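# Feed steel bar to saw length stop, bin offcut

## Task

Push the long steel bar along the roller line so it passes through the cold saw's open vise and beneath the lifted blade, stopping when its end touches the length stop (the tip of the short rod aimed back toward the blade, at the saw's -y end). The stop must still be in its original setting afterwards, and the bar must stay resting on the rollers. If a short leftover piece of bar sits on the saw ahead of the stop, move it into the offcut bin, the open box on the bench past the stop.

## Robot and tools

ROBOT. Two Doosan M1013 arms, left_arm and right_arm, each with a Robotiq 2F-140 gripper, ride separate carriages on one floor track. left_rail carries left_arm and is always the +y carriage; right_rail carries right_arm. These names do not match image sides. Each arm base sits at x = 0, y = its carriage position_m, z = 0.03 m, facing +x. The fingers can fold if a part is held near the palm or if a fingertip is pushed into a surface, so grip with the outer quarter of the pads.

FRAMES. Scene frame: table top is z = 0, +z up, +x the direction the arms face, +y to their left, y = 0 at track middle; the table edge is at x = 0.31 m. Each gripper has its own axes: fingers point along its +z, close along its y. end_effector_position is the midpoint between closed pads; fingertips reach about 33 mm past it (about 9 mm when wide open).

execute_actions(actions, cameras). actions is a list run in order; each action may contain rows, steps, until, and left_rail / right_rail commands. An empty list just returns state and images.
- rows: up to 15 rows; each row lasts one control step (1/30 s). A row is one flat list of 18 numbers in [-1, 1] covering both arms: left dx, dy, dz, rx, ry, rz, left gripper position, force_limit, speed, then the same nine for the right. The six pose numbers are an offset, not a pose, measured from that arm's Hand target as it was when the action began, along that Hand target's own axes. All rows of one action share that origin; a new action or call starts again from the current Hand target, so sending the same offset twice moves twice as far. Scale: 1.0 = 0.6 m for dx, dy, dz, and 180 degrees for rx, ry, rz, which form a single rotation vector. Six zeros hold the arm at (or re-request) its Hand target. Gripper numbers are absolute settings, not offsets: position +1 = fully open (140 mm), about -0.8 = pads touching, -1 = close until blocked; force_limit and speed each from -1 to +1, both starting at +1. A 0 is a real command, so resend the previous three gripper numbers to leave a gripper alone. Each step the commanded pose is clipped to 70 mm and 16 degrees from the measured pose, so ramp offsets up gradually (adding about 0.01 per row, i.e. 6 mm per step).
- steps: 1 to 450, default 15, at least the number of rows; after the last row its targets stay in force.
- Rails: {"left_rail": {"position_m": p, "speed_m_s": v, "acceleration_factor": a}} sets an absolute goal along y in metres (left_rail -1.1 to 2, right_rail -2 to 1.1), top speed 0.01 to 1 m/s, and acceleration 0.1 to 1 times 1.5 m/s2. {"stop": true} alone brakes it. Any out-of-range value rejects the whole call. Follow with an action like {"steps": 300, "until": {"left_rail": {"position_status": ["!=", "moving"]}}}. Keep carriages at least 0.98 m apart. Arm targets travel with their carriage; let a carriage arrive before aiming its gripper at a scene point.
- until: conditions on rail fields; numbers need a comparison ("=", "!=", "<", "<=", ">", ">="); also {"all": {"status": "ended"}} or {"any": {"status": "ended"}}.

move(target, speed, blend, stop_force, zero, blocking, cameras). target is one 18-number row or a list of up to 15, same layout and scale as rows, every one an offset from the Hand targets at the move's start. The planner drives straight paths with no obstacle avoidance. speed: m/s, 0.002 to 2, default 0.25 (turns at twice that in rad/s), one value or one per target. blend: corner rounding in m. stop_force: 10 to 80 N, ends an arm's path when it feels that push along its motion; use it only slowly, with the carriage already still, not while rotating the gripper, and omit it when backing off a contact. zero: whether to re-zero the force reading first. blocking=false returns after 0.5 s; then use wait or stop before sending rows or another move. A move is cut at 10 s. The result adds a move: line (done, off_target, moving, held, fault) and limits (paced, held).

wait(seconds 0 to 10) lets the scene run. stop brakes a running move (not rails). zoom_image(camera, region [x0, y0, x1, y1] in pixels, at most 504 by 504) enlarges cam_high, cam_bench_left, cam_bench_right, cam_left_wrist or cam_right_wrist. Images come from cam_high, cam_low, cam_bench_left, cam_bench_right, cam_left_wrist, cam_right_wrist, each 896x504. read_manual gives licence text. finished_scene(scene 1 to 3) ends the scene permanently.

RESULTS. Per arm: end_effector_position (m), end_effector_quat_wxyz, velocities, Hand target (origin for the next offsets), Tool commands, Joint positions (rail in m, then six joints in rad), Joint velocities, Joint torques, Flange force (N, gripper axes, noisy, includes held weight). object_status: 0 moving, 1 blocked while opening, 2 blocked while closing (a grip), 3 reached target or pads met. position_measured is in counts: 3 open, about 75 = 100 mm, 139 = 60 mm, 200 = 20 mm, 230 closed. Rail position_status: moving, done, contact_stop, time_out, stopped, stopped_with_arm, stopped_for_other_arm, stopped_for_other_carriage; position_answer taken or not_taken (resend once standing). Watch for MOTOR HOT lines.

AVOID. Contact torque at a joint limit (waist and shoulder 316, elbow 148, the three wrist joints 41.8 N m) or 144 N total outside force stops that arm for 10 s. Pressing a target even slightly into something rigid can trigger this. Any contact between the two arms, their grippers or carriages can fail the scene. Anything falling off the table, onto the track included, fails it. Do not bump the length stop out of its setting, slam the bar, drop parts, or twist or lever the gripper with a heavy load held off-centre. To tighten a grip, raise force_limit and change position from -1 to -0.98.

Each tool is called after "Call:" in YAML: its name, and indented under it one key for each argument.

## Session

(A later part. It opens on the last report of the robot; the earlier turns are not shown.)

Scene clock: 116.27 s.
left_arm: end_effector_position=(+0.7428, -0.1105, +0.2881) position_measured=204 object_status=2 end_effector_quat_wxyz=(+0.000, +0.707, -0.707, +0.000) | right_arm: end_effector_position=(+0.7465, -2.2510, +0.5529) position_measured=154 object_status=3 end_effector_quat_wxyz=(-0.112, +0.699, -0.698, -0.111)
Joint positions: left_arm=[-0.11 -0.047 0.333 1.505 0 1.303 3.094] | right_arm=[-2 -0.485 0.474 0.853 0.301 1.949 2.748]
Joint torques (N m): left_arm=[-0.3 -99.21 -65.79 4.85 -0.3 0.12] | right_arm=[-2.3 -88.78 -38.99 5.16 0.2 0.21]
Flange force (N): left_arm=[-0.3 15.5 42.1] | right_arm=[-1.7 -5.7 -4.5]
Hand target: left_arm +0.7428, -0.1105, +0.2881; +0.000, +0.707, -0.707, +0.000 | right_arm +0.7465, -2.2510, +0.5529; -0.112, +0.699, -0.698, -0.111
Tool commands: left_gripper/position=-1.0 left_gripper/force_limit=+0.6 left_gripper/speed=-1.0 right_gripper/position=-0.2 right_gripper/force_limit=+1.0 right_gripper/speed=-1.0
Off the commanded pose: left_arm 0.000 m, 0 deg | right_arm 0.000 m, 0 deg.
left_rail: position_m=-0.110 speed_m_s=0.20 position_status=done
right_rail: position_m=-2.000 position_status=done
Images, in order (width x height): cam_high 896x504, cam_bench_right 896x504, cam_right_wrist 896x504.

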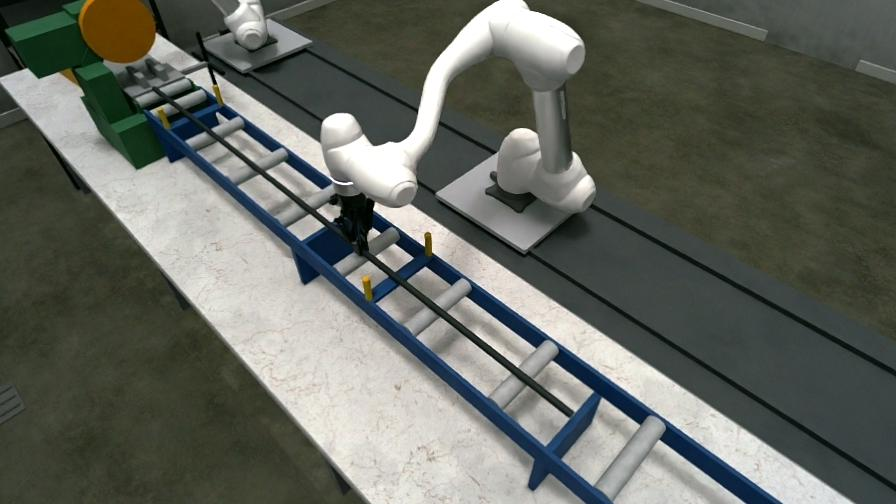

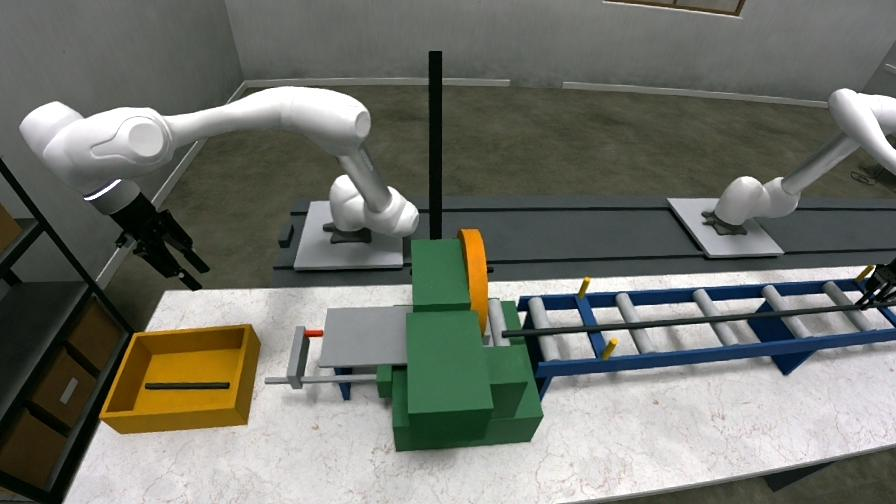

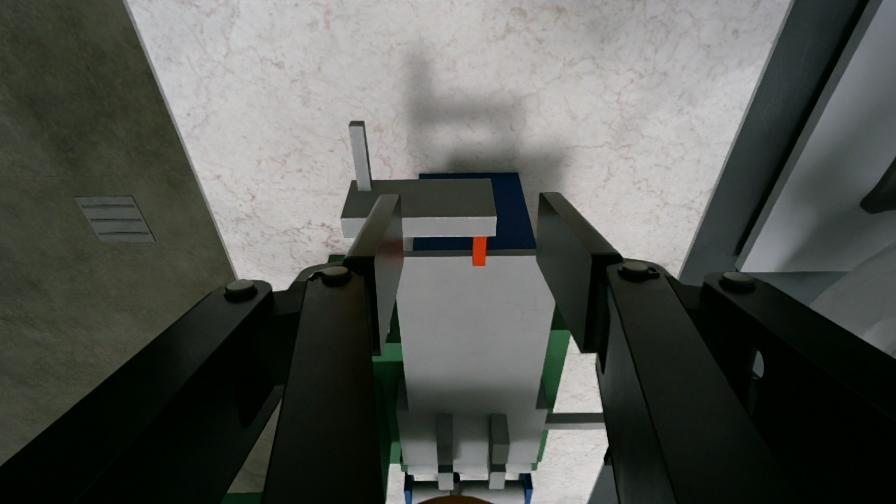

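Call:
move:
  target: [0,0.05,0,0,0,0,-1,0.6,-1,0,0,0,0,0,0,-0.2,1,-1]
  speed: 0.05
  cameras: ["cam_high","cam_right_wrist","cam_left_wrist"]

Call:
zoom_image:
  camera: "cam_high"
  region: [80, 30, 260, 140]

Call:
zoom_image:
  camera: "cam_right_wrist"
  region: [370, 380, 580, 504]

Scene clock: 119.93 s.
left_arm: end_effector_position=(+0.7128, -0.1105, +0.2881) position_measured=204 object_status=2 end_effector_quat_wxyz=(+0.000, +0.707, -0.707, +0.000) | right_arm: end_effector_position=(+0.7465, -2.2510, +0.5529) position_measured=154 object_status=3 end_effector_quat_wxyz=(-0.112, +0.699, -0.698, -0.111)
Joint positions: left_arm=[-0.11 -0.049 0.287 1.568 0 1.287 3.092] | right_arm=[-2 -0.485 0.474 0.853 0.301 1.949 2.748]
Joint torques (N m): left_arm=[-0.93 -79.13 -48.36 5.12 2.16 1.21] | right_arm=[-2.29 -88.68 -38.92 5.19 0.21 0.19]
Flange force (N): left_arm=[0.4 2.3 18.9] | right_arm=[-1.6 -5.7 -4.6]
Hand target: left_arm +0.7128, -0.1105, +0.2881; +0.000, +0.707, -0.707, +0.000 | right_arm +0.7465, -2.2510, +0.5529; -0.112, +0.699, -0.698, -0.111
Off the commanded pose: left_arm 0.000 m, 0 deg | right_arm 0.000 m, 0 deg.
left_rail: position_m=-0.110 speed_m_s=0.20 position_status=done
right_rail: position_m=-2.000 position_status=done
move: done
Images, in order (width x height): cam_high 896x504, cam_left_wrist 896x504, cam_right_wrist 896x504.

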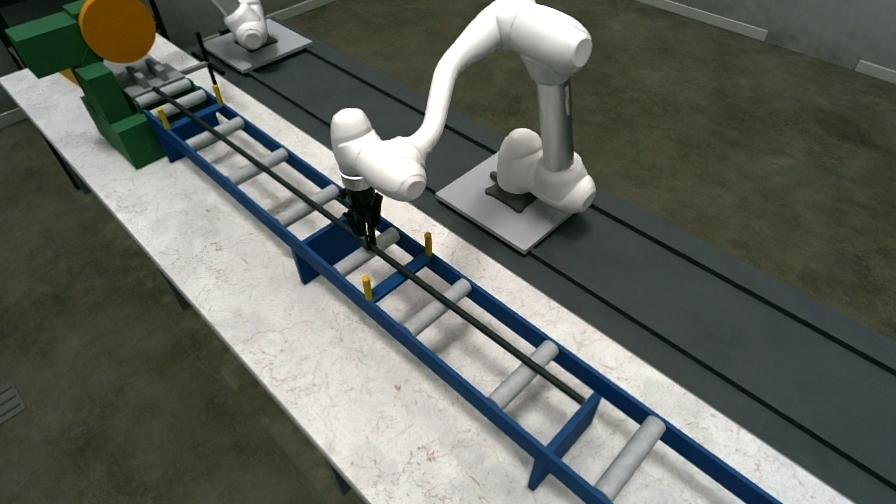

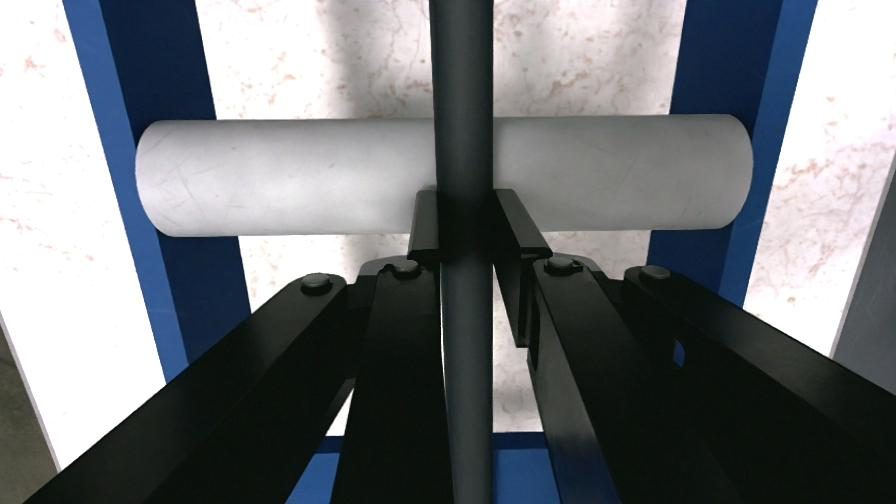

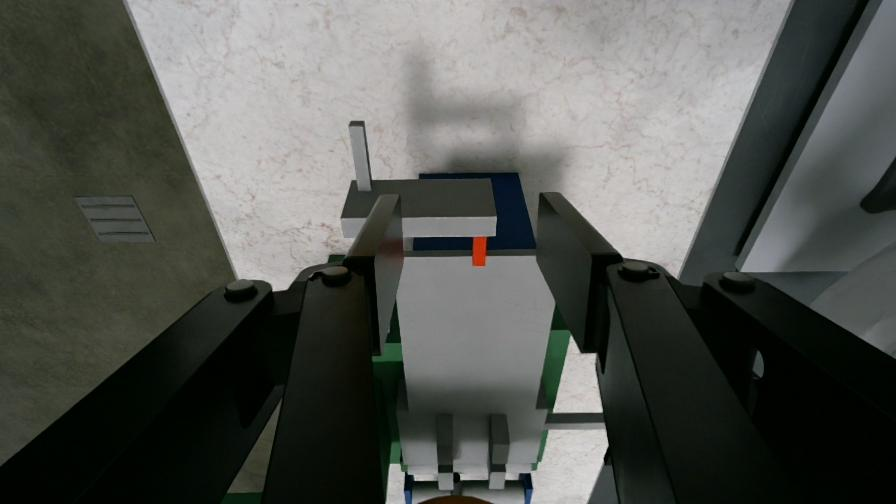

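Scaled by 2.800 from the camera's 896x504 image, which has a finer 1280x720 frame.

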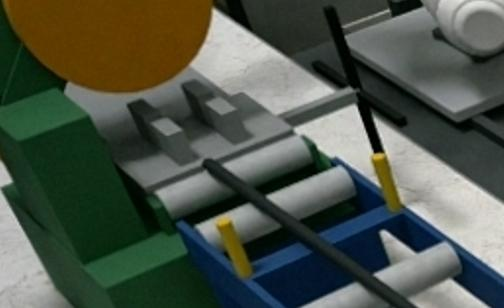

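Scaled by 2.400 from the camera's 896x504 image, which has a finer 1280x720 frame.

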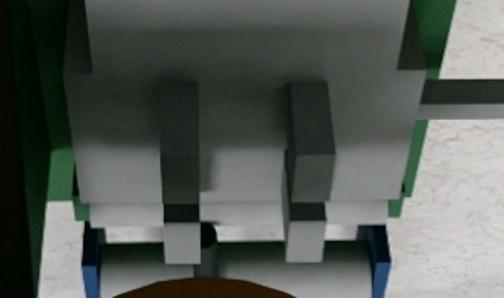

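Call:
execute_actions:
  actions:
    - {"rows":[[0,0,0.0017,0,0,0,-1,0.6,-1,0,0,0,0,0,0,-0.2,1,-1]],"steps":20}
    - {"rows":[[0,0,0,0,0,0,-0.4,0.6,-1,0,0,0,0,0,0,-0.2,1,-1]],"steps":40}
  cameras: []

Call:
move:
  target: [0,0,-0.167,0,0,0,-0.4,0.6,-1,0,0,0,0,0,0,-0.2,1,-1]
  cameras: []

Call:
execute_actions:
  actions:
    - {"left_rail":{"position_m":-0.3},"steps":400,"until":{"all":{"status":"ended"}}}
  cameras: []

Call:
move:
  target: [0.25,0,0,0,0,0,-0.4,0.6,-1,0,0,0,0,0,0,-0.2,1,-1]
  cameras: ["cam_left_wrist"]

Scene clock: 124.67 s.
left_arm: end_effector_position=(+0.7128, -0.1105, +0.2871) position_measured=179 object_status=3 end_effector_quat_wxyz=(+0.000, +0.707, -0.707, +0.000) | right_arm: end_effector_position=(+0.7465, -2.2510, +0.5529) position_measured=154 object_status=3 end_effector_quat_wxyz=(-0.112, +0.699, -0.698, -0.111)
Joint positions: left_arm=[-0.11 -0.049 0.287 1.569 0 1.285 3.092] | right_arm=[-2 -0.485 0.474 0.853 0.301 1.949 2.748]
Joint torques (N m): left_arm=[0.45 -66.96 -42.99 4.87 -0.29 0.08] | right_arm=[-2.3 -88.64 -39.01 5.17 0.22 0.23]
Flange force (N): left_arm=[0.8 9.3 2.6] | right_arm=[-1.5 -5.5 -4.3]
Flange force at the end of the 1st action (N): left_arm=[-0.3 15.4 -43.3] | right_arm=[-1.0 -6.1 -4.4]
Hand target: left_arm +0.7128, -0.1105, +0.2871; +0.000, +0.707, -0.707, +0.000 | right_arm +0.7465, -2.2510, +0.5529; -0.112, +0.699, -0.698, -0.111
Off the commanded pose: left_arm 0.000 m, 0 deg | right_arm 0.000 m, 0 deg.
left_rail: position_m=-0.110 speed_m_s=0.20 position_status=done
right_rail: position_m=-2.000 position_status=done
No camera images: "cameras" was empty.

Scene clock: 125.60 s.
left_arm: end_effector_position=(+0.7128, -0.1105, +0.3873) position_measured=179 object_status=3 end_effector_quat_wxyz=(+0.000, +0.707, -0.707, +0.000) | right_arm: end_effector_position=(+0.7465, -2.2510, +0.5529) position_measured=154 object_status=3 end_effector_quat_wxyz=(-0.112, +0.699, -0.698, -0.111)
Joint positions: left_arm=[-0.11 -0.049 0.255 1.428 0 1.458 3.092] | right_arm=[-2 -0.485 0.474 0.853 0.301 1.949 2.748]
Joint torques (N m): left_arm=[-0.03 -64.82 -44.22 5.01 -0.4 0.04] | right_arm=[-2.28 -88.72 -39.02 5.16 0.23 0.21]
Flange force (N): left_arm=[-0.1 10.4 2.7] | right_arm=[-1.3 -6.1 -4.1]
Hand target: left_arm +0.7128, -0.1105, +0.3873; +0.000, +0.707, -0.707, +0.000 | right_arm +0.7465, -2.2510, +0.5529; -0.112, +0.699, -0.698, -0.111
Off the commanded pose: left_arm 0.000 m, 0 deg | right_arm 0.000 m, 0 deg.
left_rail: position_m=-0.110 speed_m_s=0.20 position_status=done
right_rail: position_m=-2.000 position_status=done
move: done
No camera images: "cameras" was empty.

Scene clock: 127.47 s.
left_arm: end_effector_position=(+0.7128, -0.3005, +0.3873) position_measured=179 object_status=3 end_effector_quat_wxyz=(+0.000, +0.707, -0.707, +0.000) | right_arm: end_effector_position=(+0.7465, -2.2510, +0.5529) position_measured=154 object_status=3 end_effector_quat_wxyz=(-0.112, +0.699, -0.698, -0.111)
Joint positions: left_arm=[-0.3 -0.049 0.255 1.428 0 1.459 3.092] | right_arm=[-2 -0.485 0.474 0.853 0.301 1.949 2.748]
Joint torques (N m): left_arm=[0.23 -64.68 -44.59 5 -0.24 0.09] | right_arm=[-2.3 -88.46 -39.03 5.19 0.22 0.18]
Flange force (N): left_arm=[0.5 10.5 4.0] | right_arm=[-1.6 -5.4 -4.2]
Hand target: left_arm +0.7128, -0.3005, +0.3873; +0.000, +0.707, -0.707, +0.000 | right_arm +0.7465, -2.2510, +0.5529; -0.112, +0.699, -0.698, -0.111
Tool commands: left_gripper/position=-0.4 left_gripper/force_limit=+0.6 left_gripper/speed=-1.0 right_gripper/position=-0.2 right_gripper/force_limit=+1.0 right_gripper/speed=-1.0
Off the commanded pose: left_arm 0.000 m, 0 deg | right_arm 0.000 m, 0 deg.
left_rail: position_m=-0.300 speed_m_s=0.20 position_status=done
right_rail: position_m=-2.000 position_status=done
No camera images: "cameras" was empty.

Scene clock: 128.53 s.
left_arm: end_effector_position=(+0.7128, -0.4505, +0.3873) position_measured=179 object_status=3 end_effector_quat_wxyz=(+0.000, +0.707, -0.707, +0.000) | right_arm: end_effector_position=(+0.7465, -2.2510, +0.5529) position_measured=154 object_status=3 end_effector_quat_wxyz=(-0.112, +0.699, -0.698, -0.111)
Joint positions: left_arm=[-0.3 -0.255 0.281 1.395 0 1.466 2.886] | right_arm=[-2 -0.485 0.474 0.853 0.301 1.949 2.748]
Joint torques (N m): left_arm=[-0.85 -68.46 -43.57 5.12 -0.28 -0.03] | right_arm=[-2.36 -88.67 -38.93 5.18 0.21 0.23]
Flange force (N): left_arm=[-2.6 6.3 2.4] | right_arm=[-1.1 -6.3 -4.5]
Hand target: left_arm +0.7128, -0.4506, +0.3873; +0.000, +0.707, -0.707, +0.000 | right_arm +0.7465, -2.2510, +0.5529; -0.112, +0.699, -0.698, -0.111
Off the commanded pose: left_arm 0.000 m, 0 deg | right_arm 0.000 m, 0 deg.
left_rail: position_m=-0.300 speed_m_s=0.20 position_status=done
right_rail: position_m=-2.000 position_status=done
move: done
Images, in order (width x height): cam_left_wrist 896x504.

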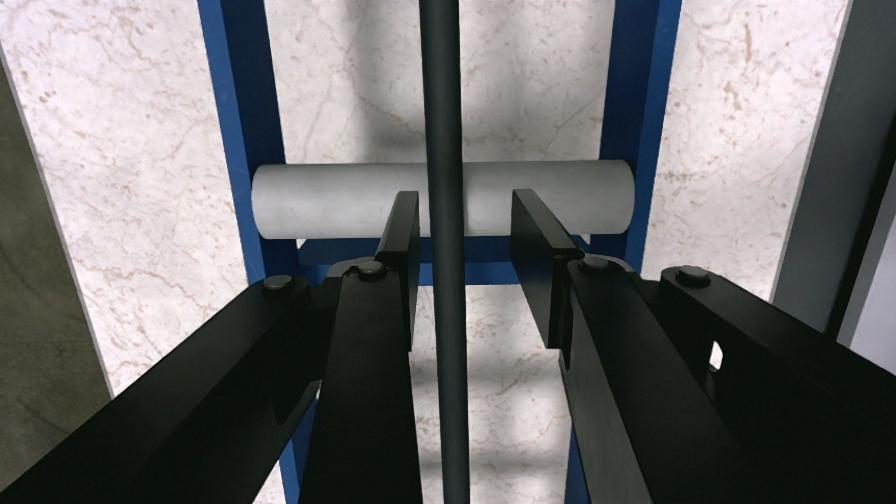

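Call:
move:
  target: [0,-0.017,0.167,0,0,-0.0083,-0.4,0.6,-1,0,0,0,0,0,0,-0.2,1,-1]
  speed: 0.1
  cameras: []

Call:
execute_actions:
  actions:
    - {"rows":[[0,0,0,0,0,0,-1,1,-1,0,0,0,0,0,0,-0.2,1,-1]],"steps":100}
  cameras: []

Call:
move:
  target:
    - [0,0,-0.02,0,0,0,-1,1,-1,0,0,0,0,0,0,-0.2,1,-1]
    - [0,0.011,-0.02,0,0,0.0083,-1,1,-1,0,0,0,0,0,0,-0.2,1,-1]
  speed: 0.03
  cameras: ["cam_high","cam_right_wrist","cam_left_wrist","cam_bench_left"]

Call:
zoom_image:
  camera: "cam_right_wrist"
  region: [370, 380, 580, 504]

Call:
zoom_image:
  camera: "cam_high"
  region: [80, 30, 260, 140]

Scene clock: 132.30 s.
left_arm: end_effector_position=(+0.7230, -0.4505, +0.2871) position_measured=179 object_status=3 end_effector_quat_wxyz=(+0.000, +0.716, -0.698, +0.000) | right_arm: end_effector_position=(+0.7465, -2.2510, +0.5529) position_measured=154 object_status=3 end_effector_quat_wxyz=(-0.112, +0.699, -0.698, -0.111)
Joint positions: left_arm=[-0.3 -0.252 0.327 1.515 0 1.299 2.864] | right_arm=[-2 -0.485 0.474 0.853 0.301 1.949 2.748]
Joint torques (N m): left_arm=[0.12 -72.46 -43.55 4.86 -0.09 0.09] | right_arm=[-2.48 -88.75 -38.98 5.17 0.22 0.19]
Flange force (N): left_arm=[-1.6 8.2 3.6] | right_arm=[-1.8 -5.7 -4.4]
Hand target: left_arm +0.7230, -0.4505, +0.2871; +0.000, +0.716, -0.698, +0.000 | right_arm +0.7465, -2.2510, +0.5529; -0.112, +0.699, -0.698, -0.111
Off the commanded pose: left_arm 0.000 m, 0 deg | right_arm 0.000 m, 0 deg.
left_rail: position_m=-0.300 speed_m_s=0.20 position_status=done
right_rail: position_m=-2.000 position_status=done
move: done
No camera images: "cameras" was empty.

Scene clock: 135.83 s.
left_arm: end_effector_position=(+0.7230, -0.4505, +0.2871) position_measured=204 object_status=2 end_effector_quat_wxyz=(+0.000, +0.716, -0.698, +0.000) | right_arm: end_effector_position=(+0.7465, -2.2510, +0.5529) position_measured=154 object_status=3 end_effector_quat_wxyz=(-0.112, +0.699, -0.698, -0.111)
Joint positions: left_arm=[-0.3 -0.252 0.327 1.515 0 1.299 2.864] | right_arm=[-2 -0.485 0.474 0.853 0.301 1.949 2.748]
Joint torques (N m): left_arm=[1.01 -60.8 -40.07 5.48 -2.91 -0.14] | right_arm=[-2.4 -88.75 -39 5.18 0.2 0.23]
Flange force (N): left_arm=[-3.2 18.1 -11.5] | right_arm=[-1.1 -6.3 -4.4]
Hand target: left_arm +0.7230, -0.4505, +0.2871; +0.000, +0.716, -0.698, +0.000 | right_arm +0.7465, -2.2510, +0.5529; -0.112, +0.699, -0.698, -0.111
Off the commanded pose: left_arm 0.000 m, 0 deg | right_arm 0.000 m, 0 deg.
left_rail: position_m=-0.300 speed_m_s=0.20 position_status=done
right_rail: position_m=-2.000 position_status=done
No camera images: "cameras" was empty.

Scene clock: 137.23 s.
left_arm: end_effector_position=(+0.7164, -0.4507, +0.2991) position_measured=233 object_status=3 end_effector_quat_wxyz=(+0.000, +0.707, -0.707, +0.000) | right_arm: end_effector_position=(+0.7465, -2.2510, +0.5529) position_measured=154 object_status=3 end_effector_quat_wxyz=(-0.112, +0.699, -0.698, -0.111)
Joint positions: left_arm=[-0.3 -0.254 0.312 1.514 0 1.316 2.887] | right_arm=[-2 -0.485 0.474 0.853 0.301 1.949 2.748]
Joint torques (N m): left_arm=[0.73 31.63 32.17 5.65 -3.08 0.62] | right_arm=[-2.27 -88.68 -39.03 5.18 0.21 0.23]
Flange force (N): left_arm=[0.3 7.3 -142.3] | right_arm=[-1.4 -5.7 -4.0]
Hand target: left_arm +0.7164, -0.4507, +0.2991; +0.000, +0.707, -0.707, +0.000 | right_arm +0.7465, -2.2510, +0.5529; -0.112, +0.699, -0.698, -0.111
Off the commanded pose: left_arm 0.000 m, 0 deg | right_arm 0.000 m, 0 deg.
left_rail: position_m=-0.300 speed_m_s=0.20 position_status=done
right_rail: position_m=-2.000 position_status=done
move: done
Images, in order (width x height): cam_high 896x504, cam_bench_left 896x504, cam_left_wrist 896x504, cam_right_wrist 896x504.

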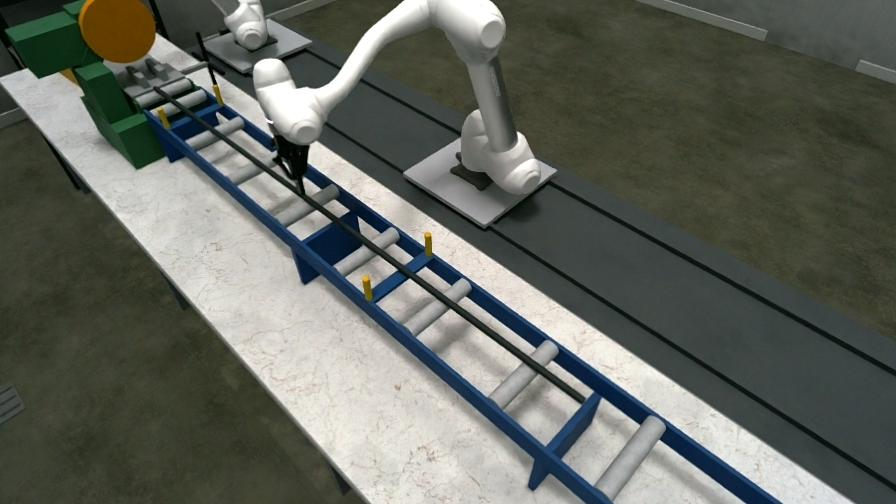

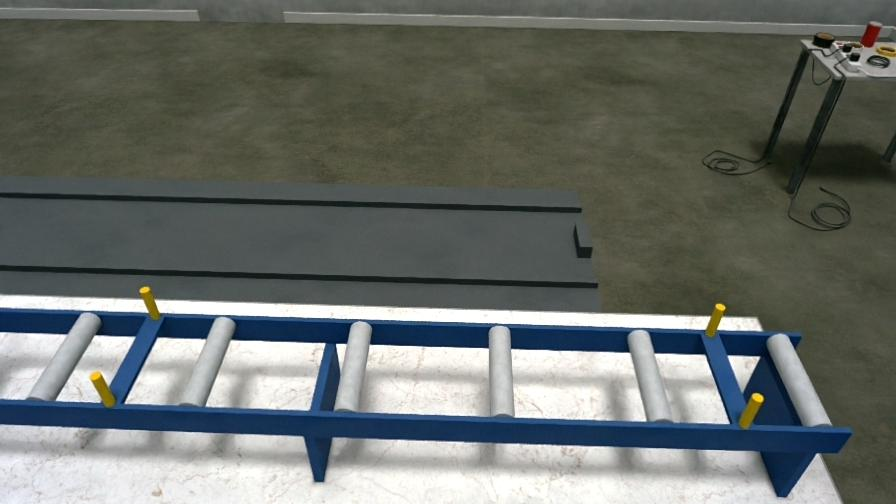

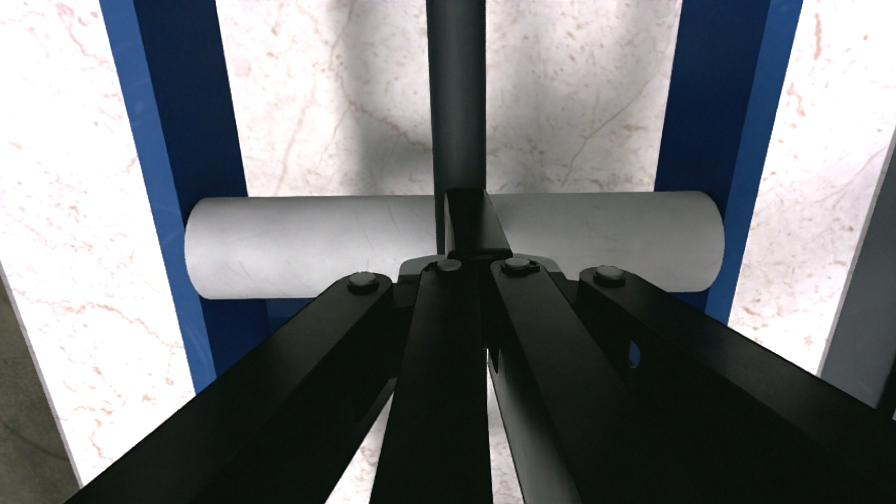

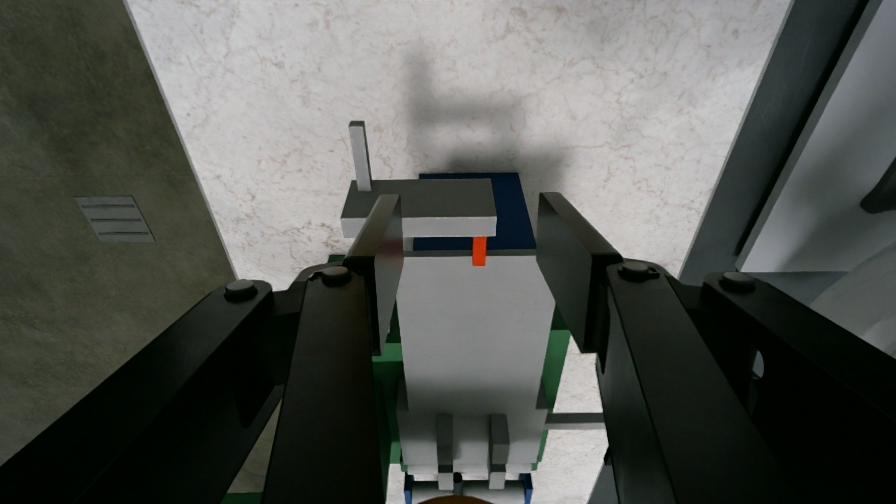

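Scaled by 2.400 from the camera's 896x504 image, which has a finer 1280x720 frame.

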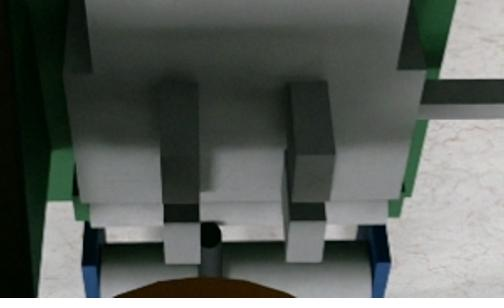

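Scaled by 2.800 from the camera's 896x504 image, which has a finer 1280x720 frame.

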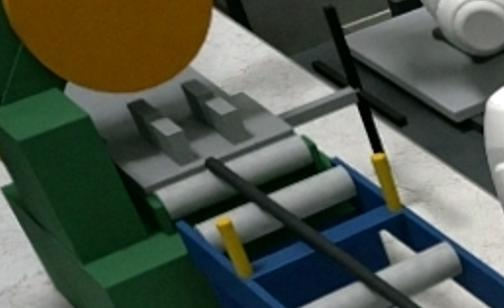

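Call:
move:
  target:
    - [0,0,-0.1,0,0,0,-1,1,-1,0,0,0,0,0,0,-0.2,1,-1]
    - [0.1,-0.013,-0.1,0,0,-0.0075,-0.3,1,0,0,0,0,0,0,0,-0.2,1,-1]
    - [0.1,-0.013,-0.0,0,0,-0.0075,-0.3,1,0,0,0,0,0,0,0,-0.2,1,-1]
    - [0.1,-0.013,0.03,0,0,-0.0075,-0.3,1,0,0,0,0,0,0,0,-0.2,1,-1]
  speed: 0.15
  cameras: ["cam_left_wrist"]

Call:
execute_actions:
  actions:
    - {"rows":[[0,0,0,0,0,0,-1,1,-0.8,0,0,0,0,0,0,-0.2,1,-1]],"steps":100}
  cameras: ["cam_left_wrist"]

Call:
move:
  target: [0,0,-0.024,0,0,0,-1,1,-0.8,0,0,0,0,0,0,-0.2,1,-1]
  speed: 0.03
  cameras: ["cam_high","cam_right_wrist","cam_left_wrist","cam_bench_right"]

Scene clock: 147.43 s.
left_arm: end_effector_position=(+0.7168, -0.4508, +0.3002) position_measured=233 object_status=3 end_effector_quat_wxyz=(+0.000, +0.707, -0.707, +0.001) | right_arm: end_effector_position=(+0.7465, -2.2510, +0.5529) position_measured=154 object_status=3 end_effector_quat_wxyz=(-0.112, +0.699, -0.698, -0.111)
Joint positions: left_arm=[-0.3 -0.254 0.311 1.513 0 1.316 2.887] | right_arm=[-2 -0.485 0.474 0.853 0.301 1.949 2.748]
Joint torques (N m): left_arm=[0.35 -22.73 -8.86 5.36 -2.05 0.26] | right_arm=[-2.38 -88.78 -39 5.19 0.21 0.19]
Flange force (N): left_arm=[-1.2 9.4 -64.8] | right_arm=[-1.1 -6.3 -4.3]
Flange force when the fault began (N): left_arm=[-2.1 6.6 -108.5]
Hand target: left_arm +0.7168, -0.4508, +0.3002; +0.000, +0.707, -0.707, +0.001 (not the last commanded pose) | right_arm +0.7465, -2.2510, +0.5529; -0.112, +0.699, -0.698, -0.111
Tool commands: left_gripper/position=-1.0 left_gripper/force_limit=+1.0 left_gripper/speed=-1.0 right_gripper/position=-0.2 right_gripper/force_limit=+1.0 right_gripper/speed=-1.0
Off the commanded pose: right_arm 0.000 m, 0 deg.
FORCE FAULT: contact force on the left arm reached its limit, and that arm stopped for 10 seconds. The contact can be on any part of that arm, not only on its tool. That arm ran no command of this call. That arm's target is now where it stood when the stop ended, not its last command. That arm accepts commands again.
left_rail: position_m=-0.300 speed_m_s=0.20 position_status=done
right_rail: position_m=-2.000 position_status=done
move: fault (left_arm); path passed 0 of 4 targets; target 2's new numbers were not sent
Images, in order (width x height): cam_left_wrist 896x504.

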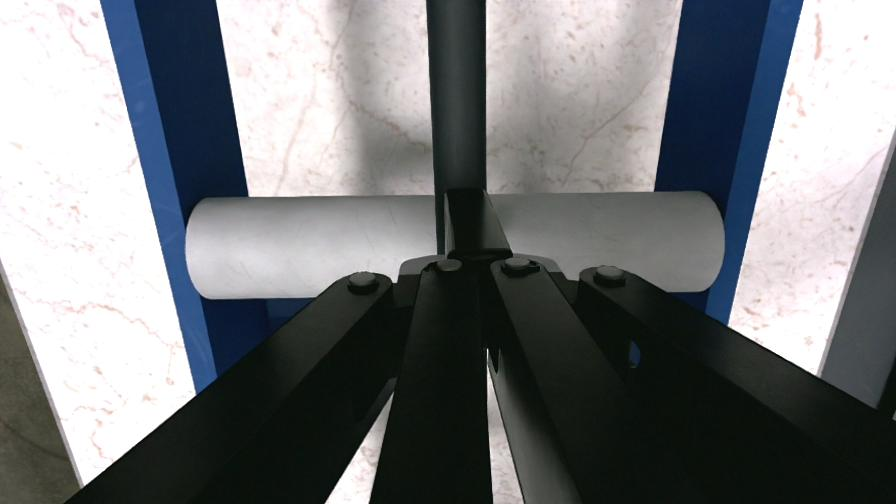

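not run: an earlier result of this reply reported a stop or a fault. Calls in your next reply go to the robot.

not run: an earlier result of this reply reported a stop or a fault. Calls in your next reply go to the robot.

Call:
move:
  target:
    - [0,0,-0.1,0,0,0,-1,1,-1,0,0,0,0,0,0,-0.2,1,-1]
    - [0.1,-0.013,-0.1,0,0,-0.0075,-0.3,1,0,0,0,0,0,0,0,-0.2,1,-1]
    - [0.1,-0.013,0.03,0,0,-0.0075,-0.3,1,0,0,0,0,0,0,0,-0.2,1,-1]
  speed: 0.12
  cameras: ["cam_left_wrist"]

Call:
execute_actions:
  actions:
    - {"rows":[[0,0,0,0,0,0,-1,1,-0.8,0,0,0,0,0,0,-0.2,1,-1]],"steps":100}
  cameras: ["cam_left_wrist"]

Call:
move:
  target: [0,0,-0.02,0,0,0,-1,1,-0.8,0,0,0,0,0,0,-0.2,1,-1]
  speed: 0.03
  cameras: ["cam_high","cam_right_wrist","cam_left_wrist","cam_bench_right"]

Scene clock: 152.03 s.
left_arm: end_effector_position=(+0.7246, -0.5108, +0.2823) position_measured=167 object_status=3 end_effector_quat_wxyz=(+0.000, +0.715, -0.699, +0.001) | right_arm: end_effector_position=(+0.7465, -2.2510, +0.5529) position_measured=154 object_status=3 end_effector_quat_wxyz=(-0.112, +0.699, -0.698, -0.111)
Joint positions: left_arm=[-0.3 -0.329 0.353 1.488 0 1.298 2.789] | right_arm=[-2 -0.485 0.474 0.853 0.301 1.949 2.748]
Joint torques (N m): left_arm=[0.27 -72.75 -42.95 4.91 -0.36 0.11] | right_arm=[-2.32 -88.86 -38.95 5.19 0.23 0.19]
Flange force (N): left_arm=[-2.6 10.0 1.5] | right_arm=[-1.4 -6.2 -4.3]
Hand target: left_arm +0.7246, -0.5108, +0.2823; +0.000, +0.715, -0.699, +0.001 | right_arm +0.7465, -2.2510, +0.5529; -0.112, +0.699, -0.698, -0.111
Off the commanded pose: left_arm 0.000 m, 0 deg | right_arm 0.000 m, 0 deg.
left_rail: position_m=-0.300 speed_m_s=0.20 position_status=done
right_rail: position_m=-2.000 position_status=done
move: done
Images, in order (width x height): cam_left_wrist 896x504.

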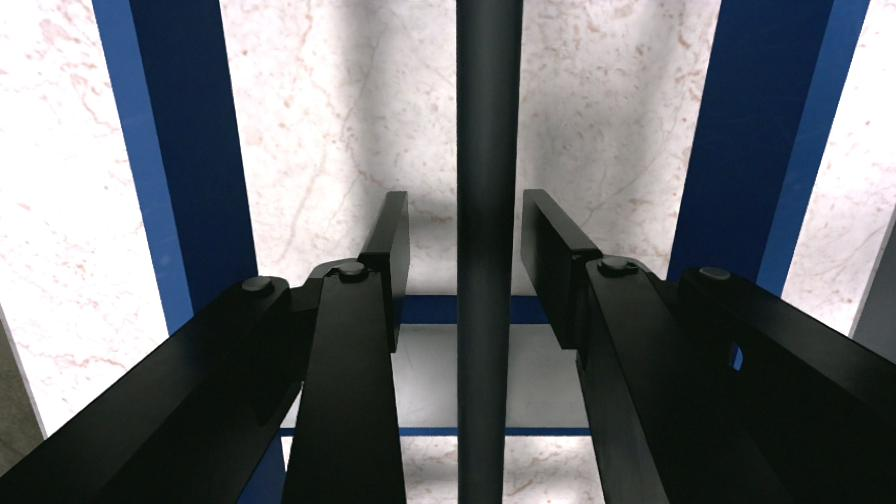

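Scene clock: 155.57 s.
left_arm: end_effector_position=(+0.7246, -0.5108, +0.2823) position_measured=204 object_status=2 end_effector_quat_wxyz=(+0.000, +0.715, -0.699, +0.001) | right_arm: end_effector_position=(+0.7465, -2.2510, +0.5529) position_measured=154 object_status=3 end_effector_quat_wxyz=(-0.112, +0.699, -0.698, -0.111)
Joint positions: left_arm=[-0.3 -0.329 0.353 1.488 0 1.298 2.789] | right_arm=[-2 -0.485 0.474 0.853 0.301 1.949 2.748]
Joint torques (N m): left_arm=[0.88 -67.93 -40.38 5.15 -0.99 -0.01] | right_arm=[-2.38 -88.8 -38.97 5.19 0.22 0.22]
Flange force (N): left_arm=[-2.5 11.9 -5.0] | right_arm=[-0.9 -6.5 -4.3]
Hand target: left_arm +0.7246, -0.5108, +0.2823; +0.000, +0.715, -0.699, +0.001 | right_arm +0.7465, -2.2510, +0.5529; -0.112, +0.699, -0.698, -0.111
Off the commanded pose: left_arm 0.000 m, 0 deg | right_arm 0.000 m, 0 deg.
left_rail: position_m=-0.300 speed_m_s=0.20 position_status=done
right_rail: position_m=-2.000 position_status=done
Images, in order (width x height): cam_left_wrist 896x504.

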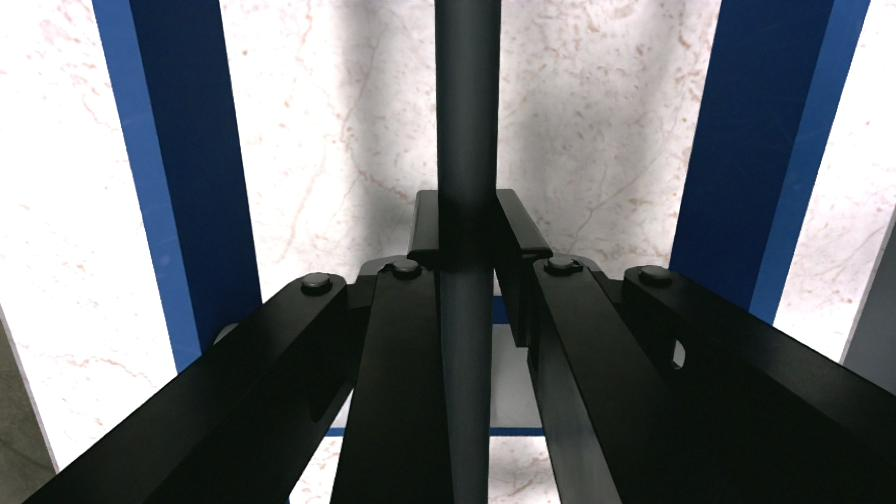

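Scene clock: 156.33 s.
left_arm: end_effector_position=(+0.7247, -0.5109, +0.2945) position_measured=204 object_status=2 end_effector_quat_wxyz=(-0.001, +0.715, -0.699, +0.001) end_effector_velocity=(+0.004, -0.002, +0.017) end_effector_angular_velocity=(-0.006, -0.019, +0.000) | right_arm: end_effector_position=(+0.7465, -2.2510, +0.5529) position_measured=154 object_status=3 end_effector_quat_wxyz=(-0.112, +0.699, -0.698, -0.111)
Joint positions: left_arm=[-0.3 -0.329 0.348 1.472 0 1.319 2.789] | right_arm=[-2 -0.485 0.474 0.853 0.301 1.949 2.748]
Joint velocities: left_arm=[0 0 -0.011 -0.016 0 0.007 -0.001] | right_arm=[within noise]
Joint torques (N m): left_arm=[1.05 -90.34 -55.21 5.24 -0.91 -0.05] | right_arm=[-2.52 -88.82 -39.03 5.19 0.2 0.25]
Flange force (N): left_arm=[-3.4 12.7 17.5] | right_arm=[-1.0 -6.3 -4.3]
Hand target: left_arm +0.7246, -0.5108, +0.2943; +0.000, +0.715, -0.699, +0.001 | right_arm +0.7465, -2.2510, +0.5529; -0.112, +0.699, -0.698, -0.111
Off the commanded pose: left_arm 0.000 m, 0 deg | right_arm 0.000 m, 0 deg.
left_rail: position_m=-0.300 speed_m_s=0.20 position_status=done
right_rail: position_m=-2.000 position_status=done
move: done
Images, in order (width x height): cam_high 896x504, cam_bench_right 896x504, cam_left_wrist 896x504, cam_right_wrist 896x504.

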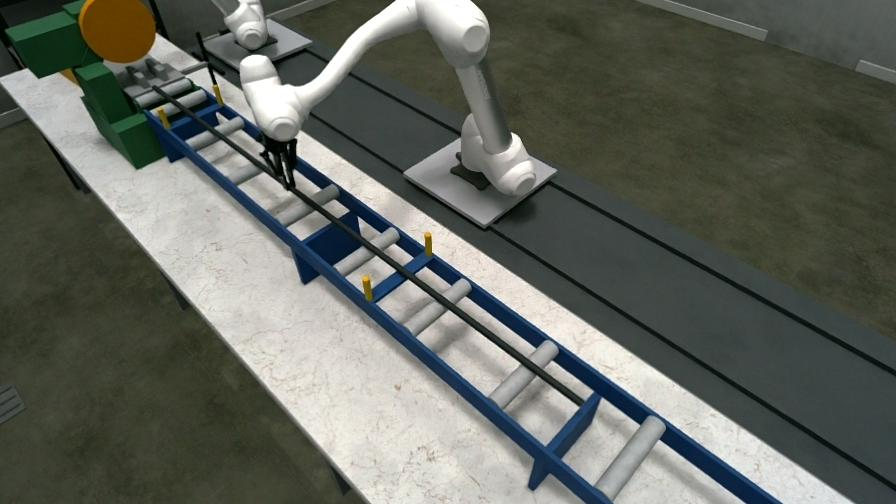

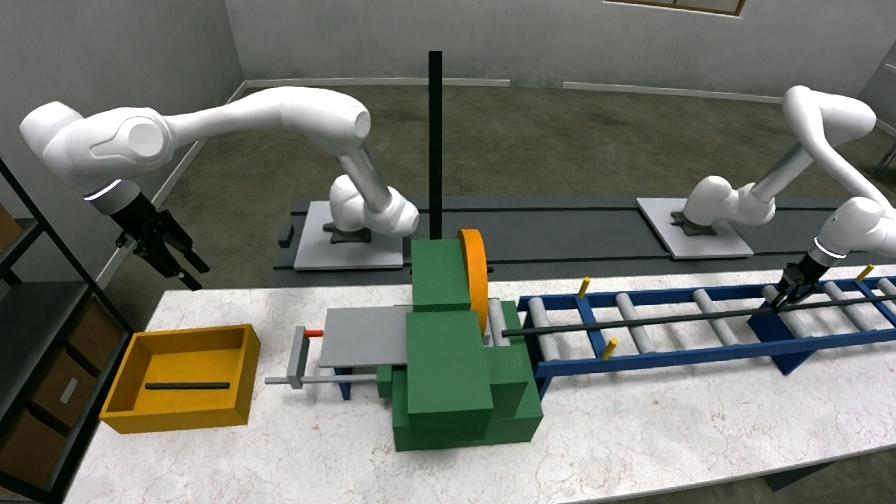

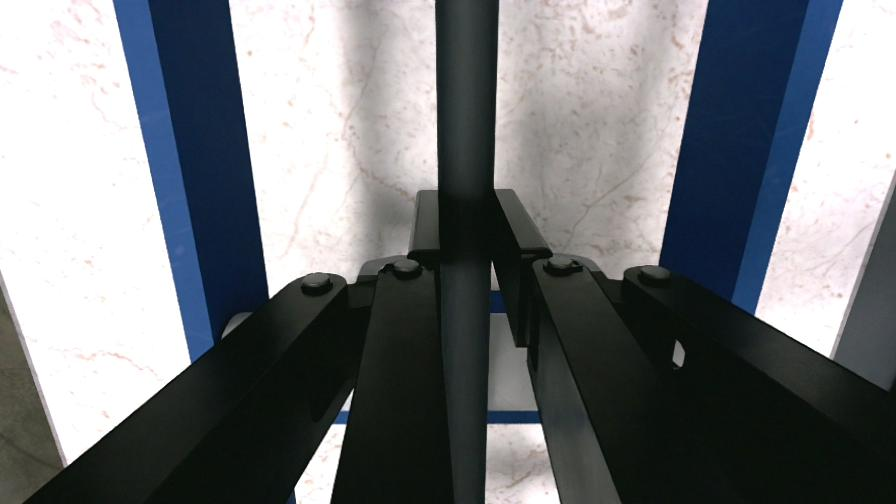

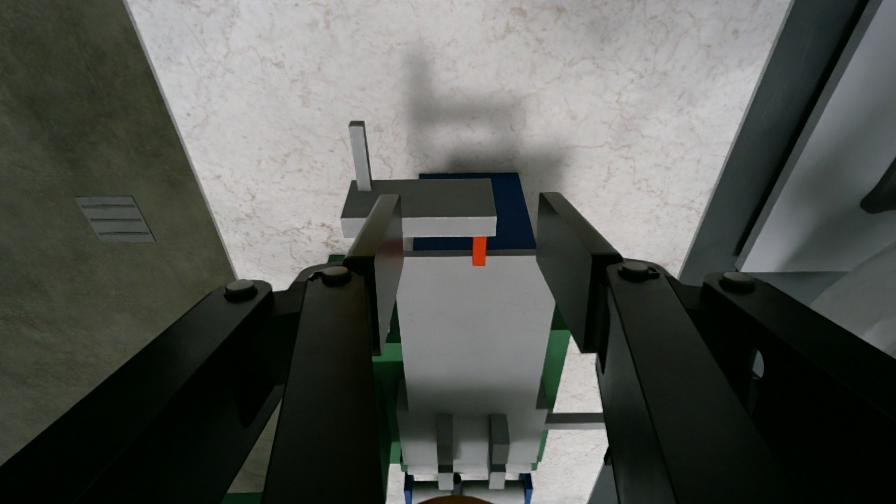

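Call:
move:
  target: [0,0.0127,-0.005,0,0,0.0072,-1,1,-0.8,0,0,0,0,0,0,-0.2,1,-1]
  speed: 0.03
  cameras: ["cam_high","cam_right_wrist","cam_left_wrist"]

Call:
zoom_image:
  camera: "cam_right_wrist"
  region: [370, 380, 580, 504]

Call:
zoom_image:
  camera: "cam_high"
  region: [80, 30, 260, 140]

Scene clock: 158.00 s.
left_arm: end_effector_position=(+0.7169, -0.5110, +0.2974) position_measured=217 object_status=0 end_effector_quat_wxyz=(+0.000, +0.707, -0.707, +0.001) | right_arm: end_effector_position=(+0.7465, -2.2510, +0.5529) position_measured=154 object_status=3 end_effector_quat_wxyz=(-0.112, +0.699, -0.698, -0.111)
Joint positions: left_arm=[-0.3 -0.332 0.336 1.485 0 1.32 2.808] | right_arm=[-2 -0.485 0.474 0.853 0.301 1.949 2.748]
Joint torques (N m): left_arm=[-1.39 9.26 23.34 4.46 1.85 0.14] | right_arm=[-2.31 -88.73 -38.95 5.18 0.19 0.19]
Flange force (N): left_arm=[-0.2 -5.5 -113.5] | right_arm=[-1.0 -6.2 -4.5]
Hand target: left_arm +0.7170, -0.5110, +0.2973; +0.000, +0.707, -0.707, +0.001 | right_arm +0.7465, -2.2510, +0.5529; -0.112, +0.699, -0.698, -0.111
Off the commanded pose: left_arm 0.000 m, 0 deg | right_arm 0.000 m, 0 deg.
left_rail: position_m=-0.300 speed_m_s=0.20 position_status=done
right_rail: position_m=-2.000 position_status=done
move: done
Images, in order (width x height): cam_high 896x504, cam_left_wrist 896x504, cam_right_wrist 896x504.

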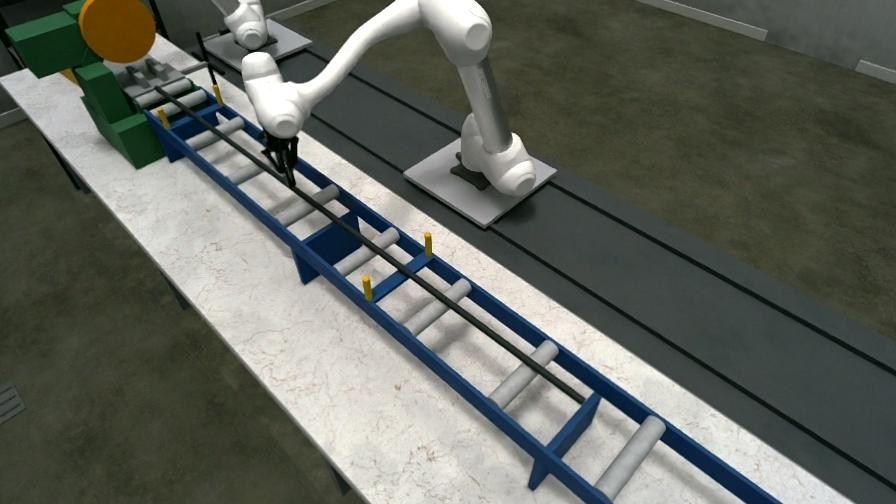

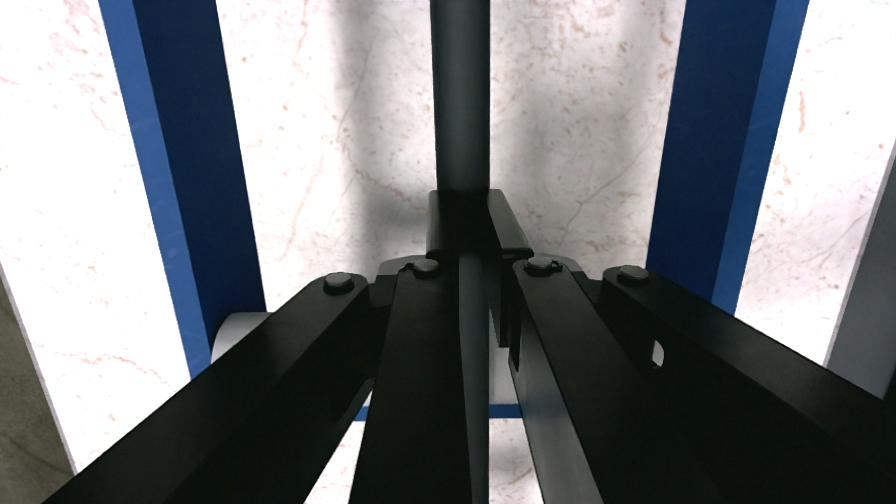

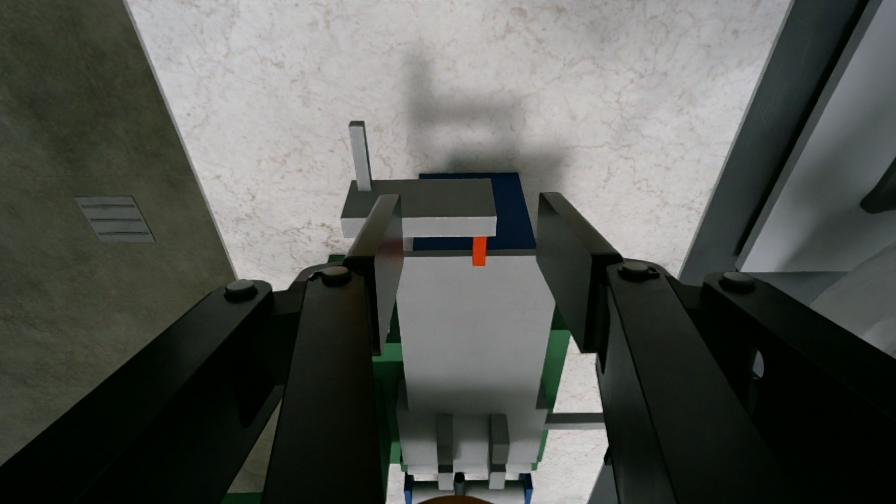

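Scaled by 2.400 from the camera's 896x504 image, which has a finer 1280x720 frame.

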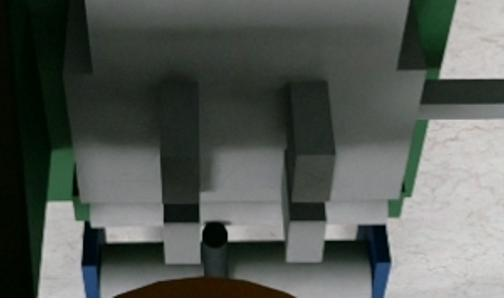

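Scaled by 2.800 from the camera's 896x504 image, which has a finer 1280x720 frame.

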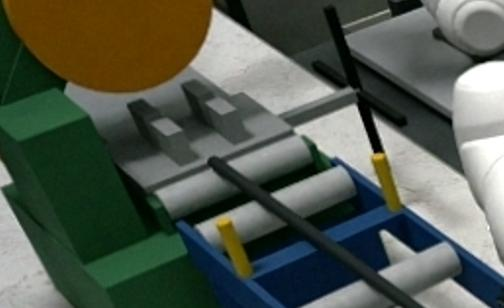

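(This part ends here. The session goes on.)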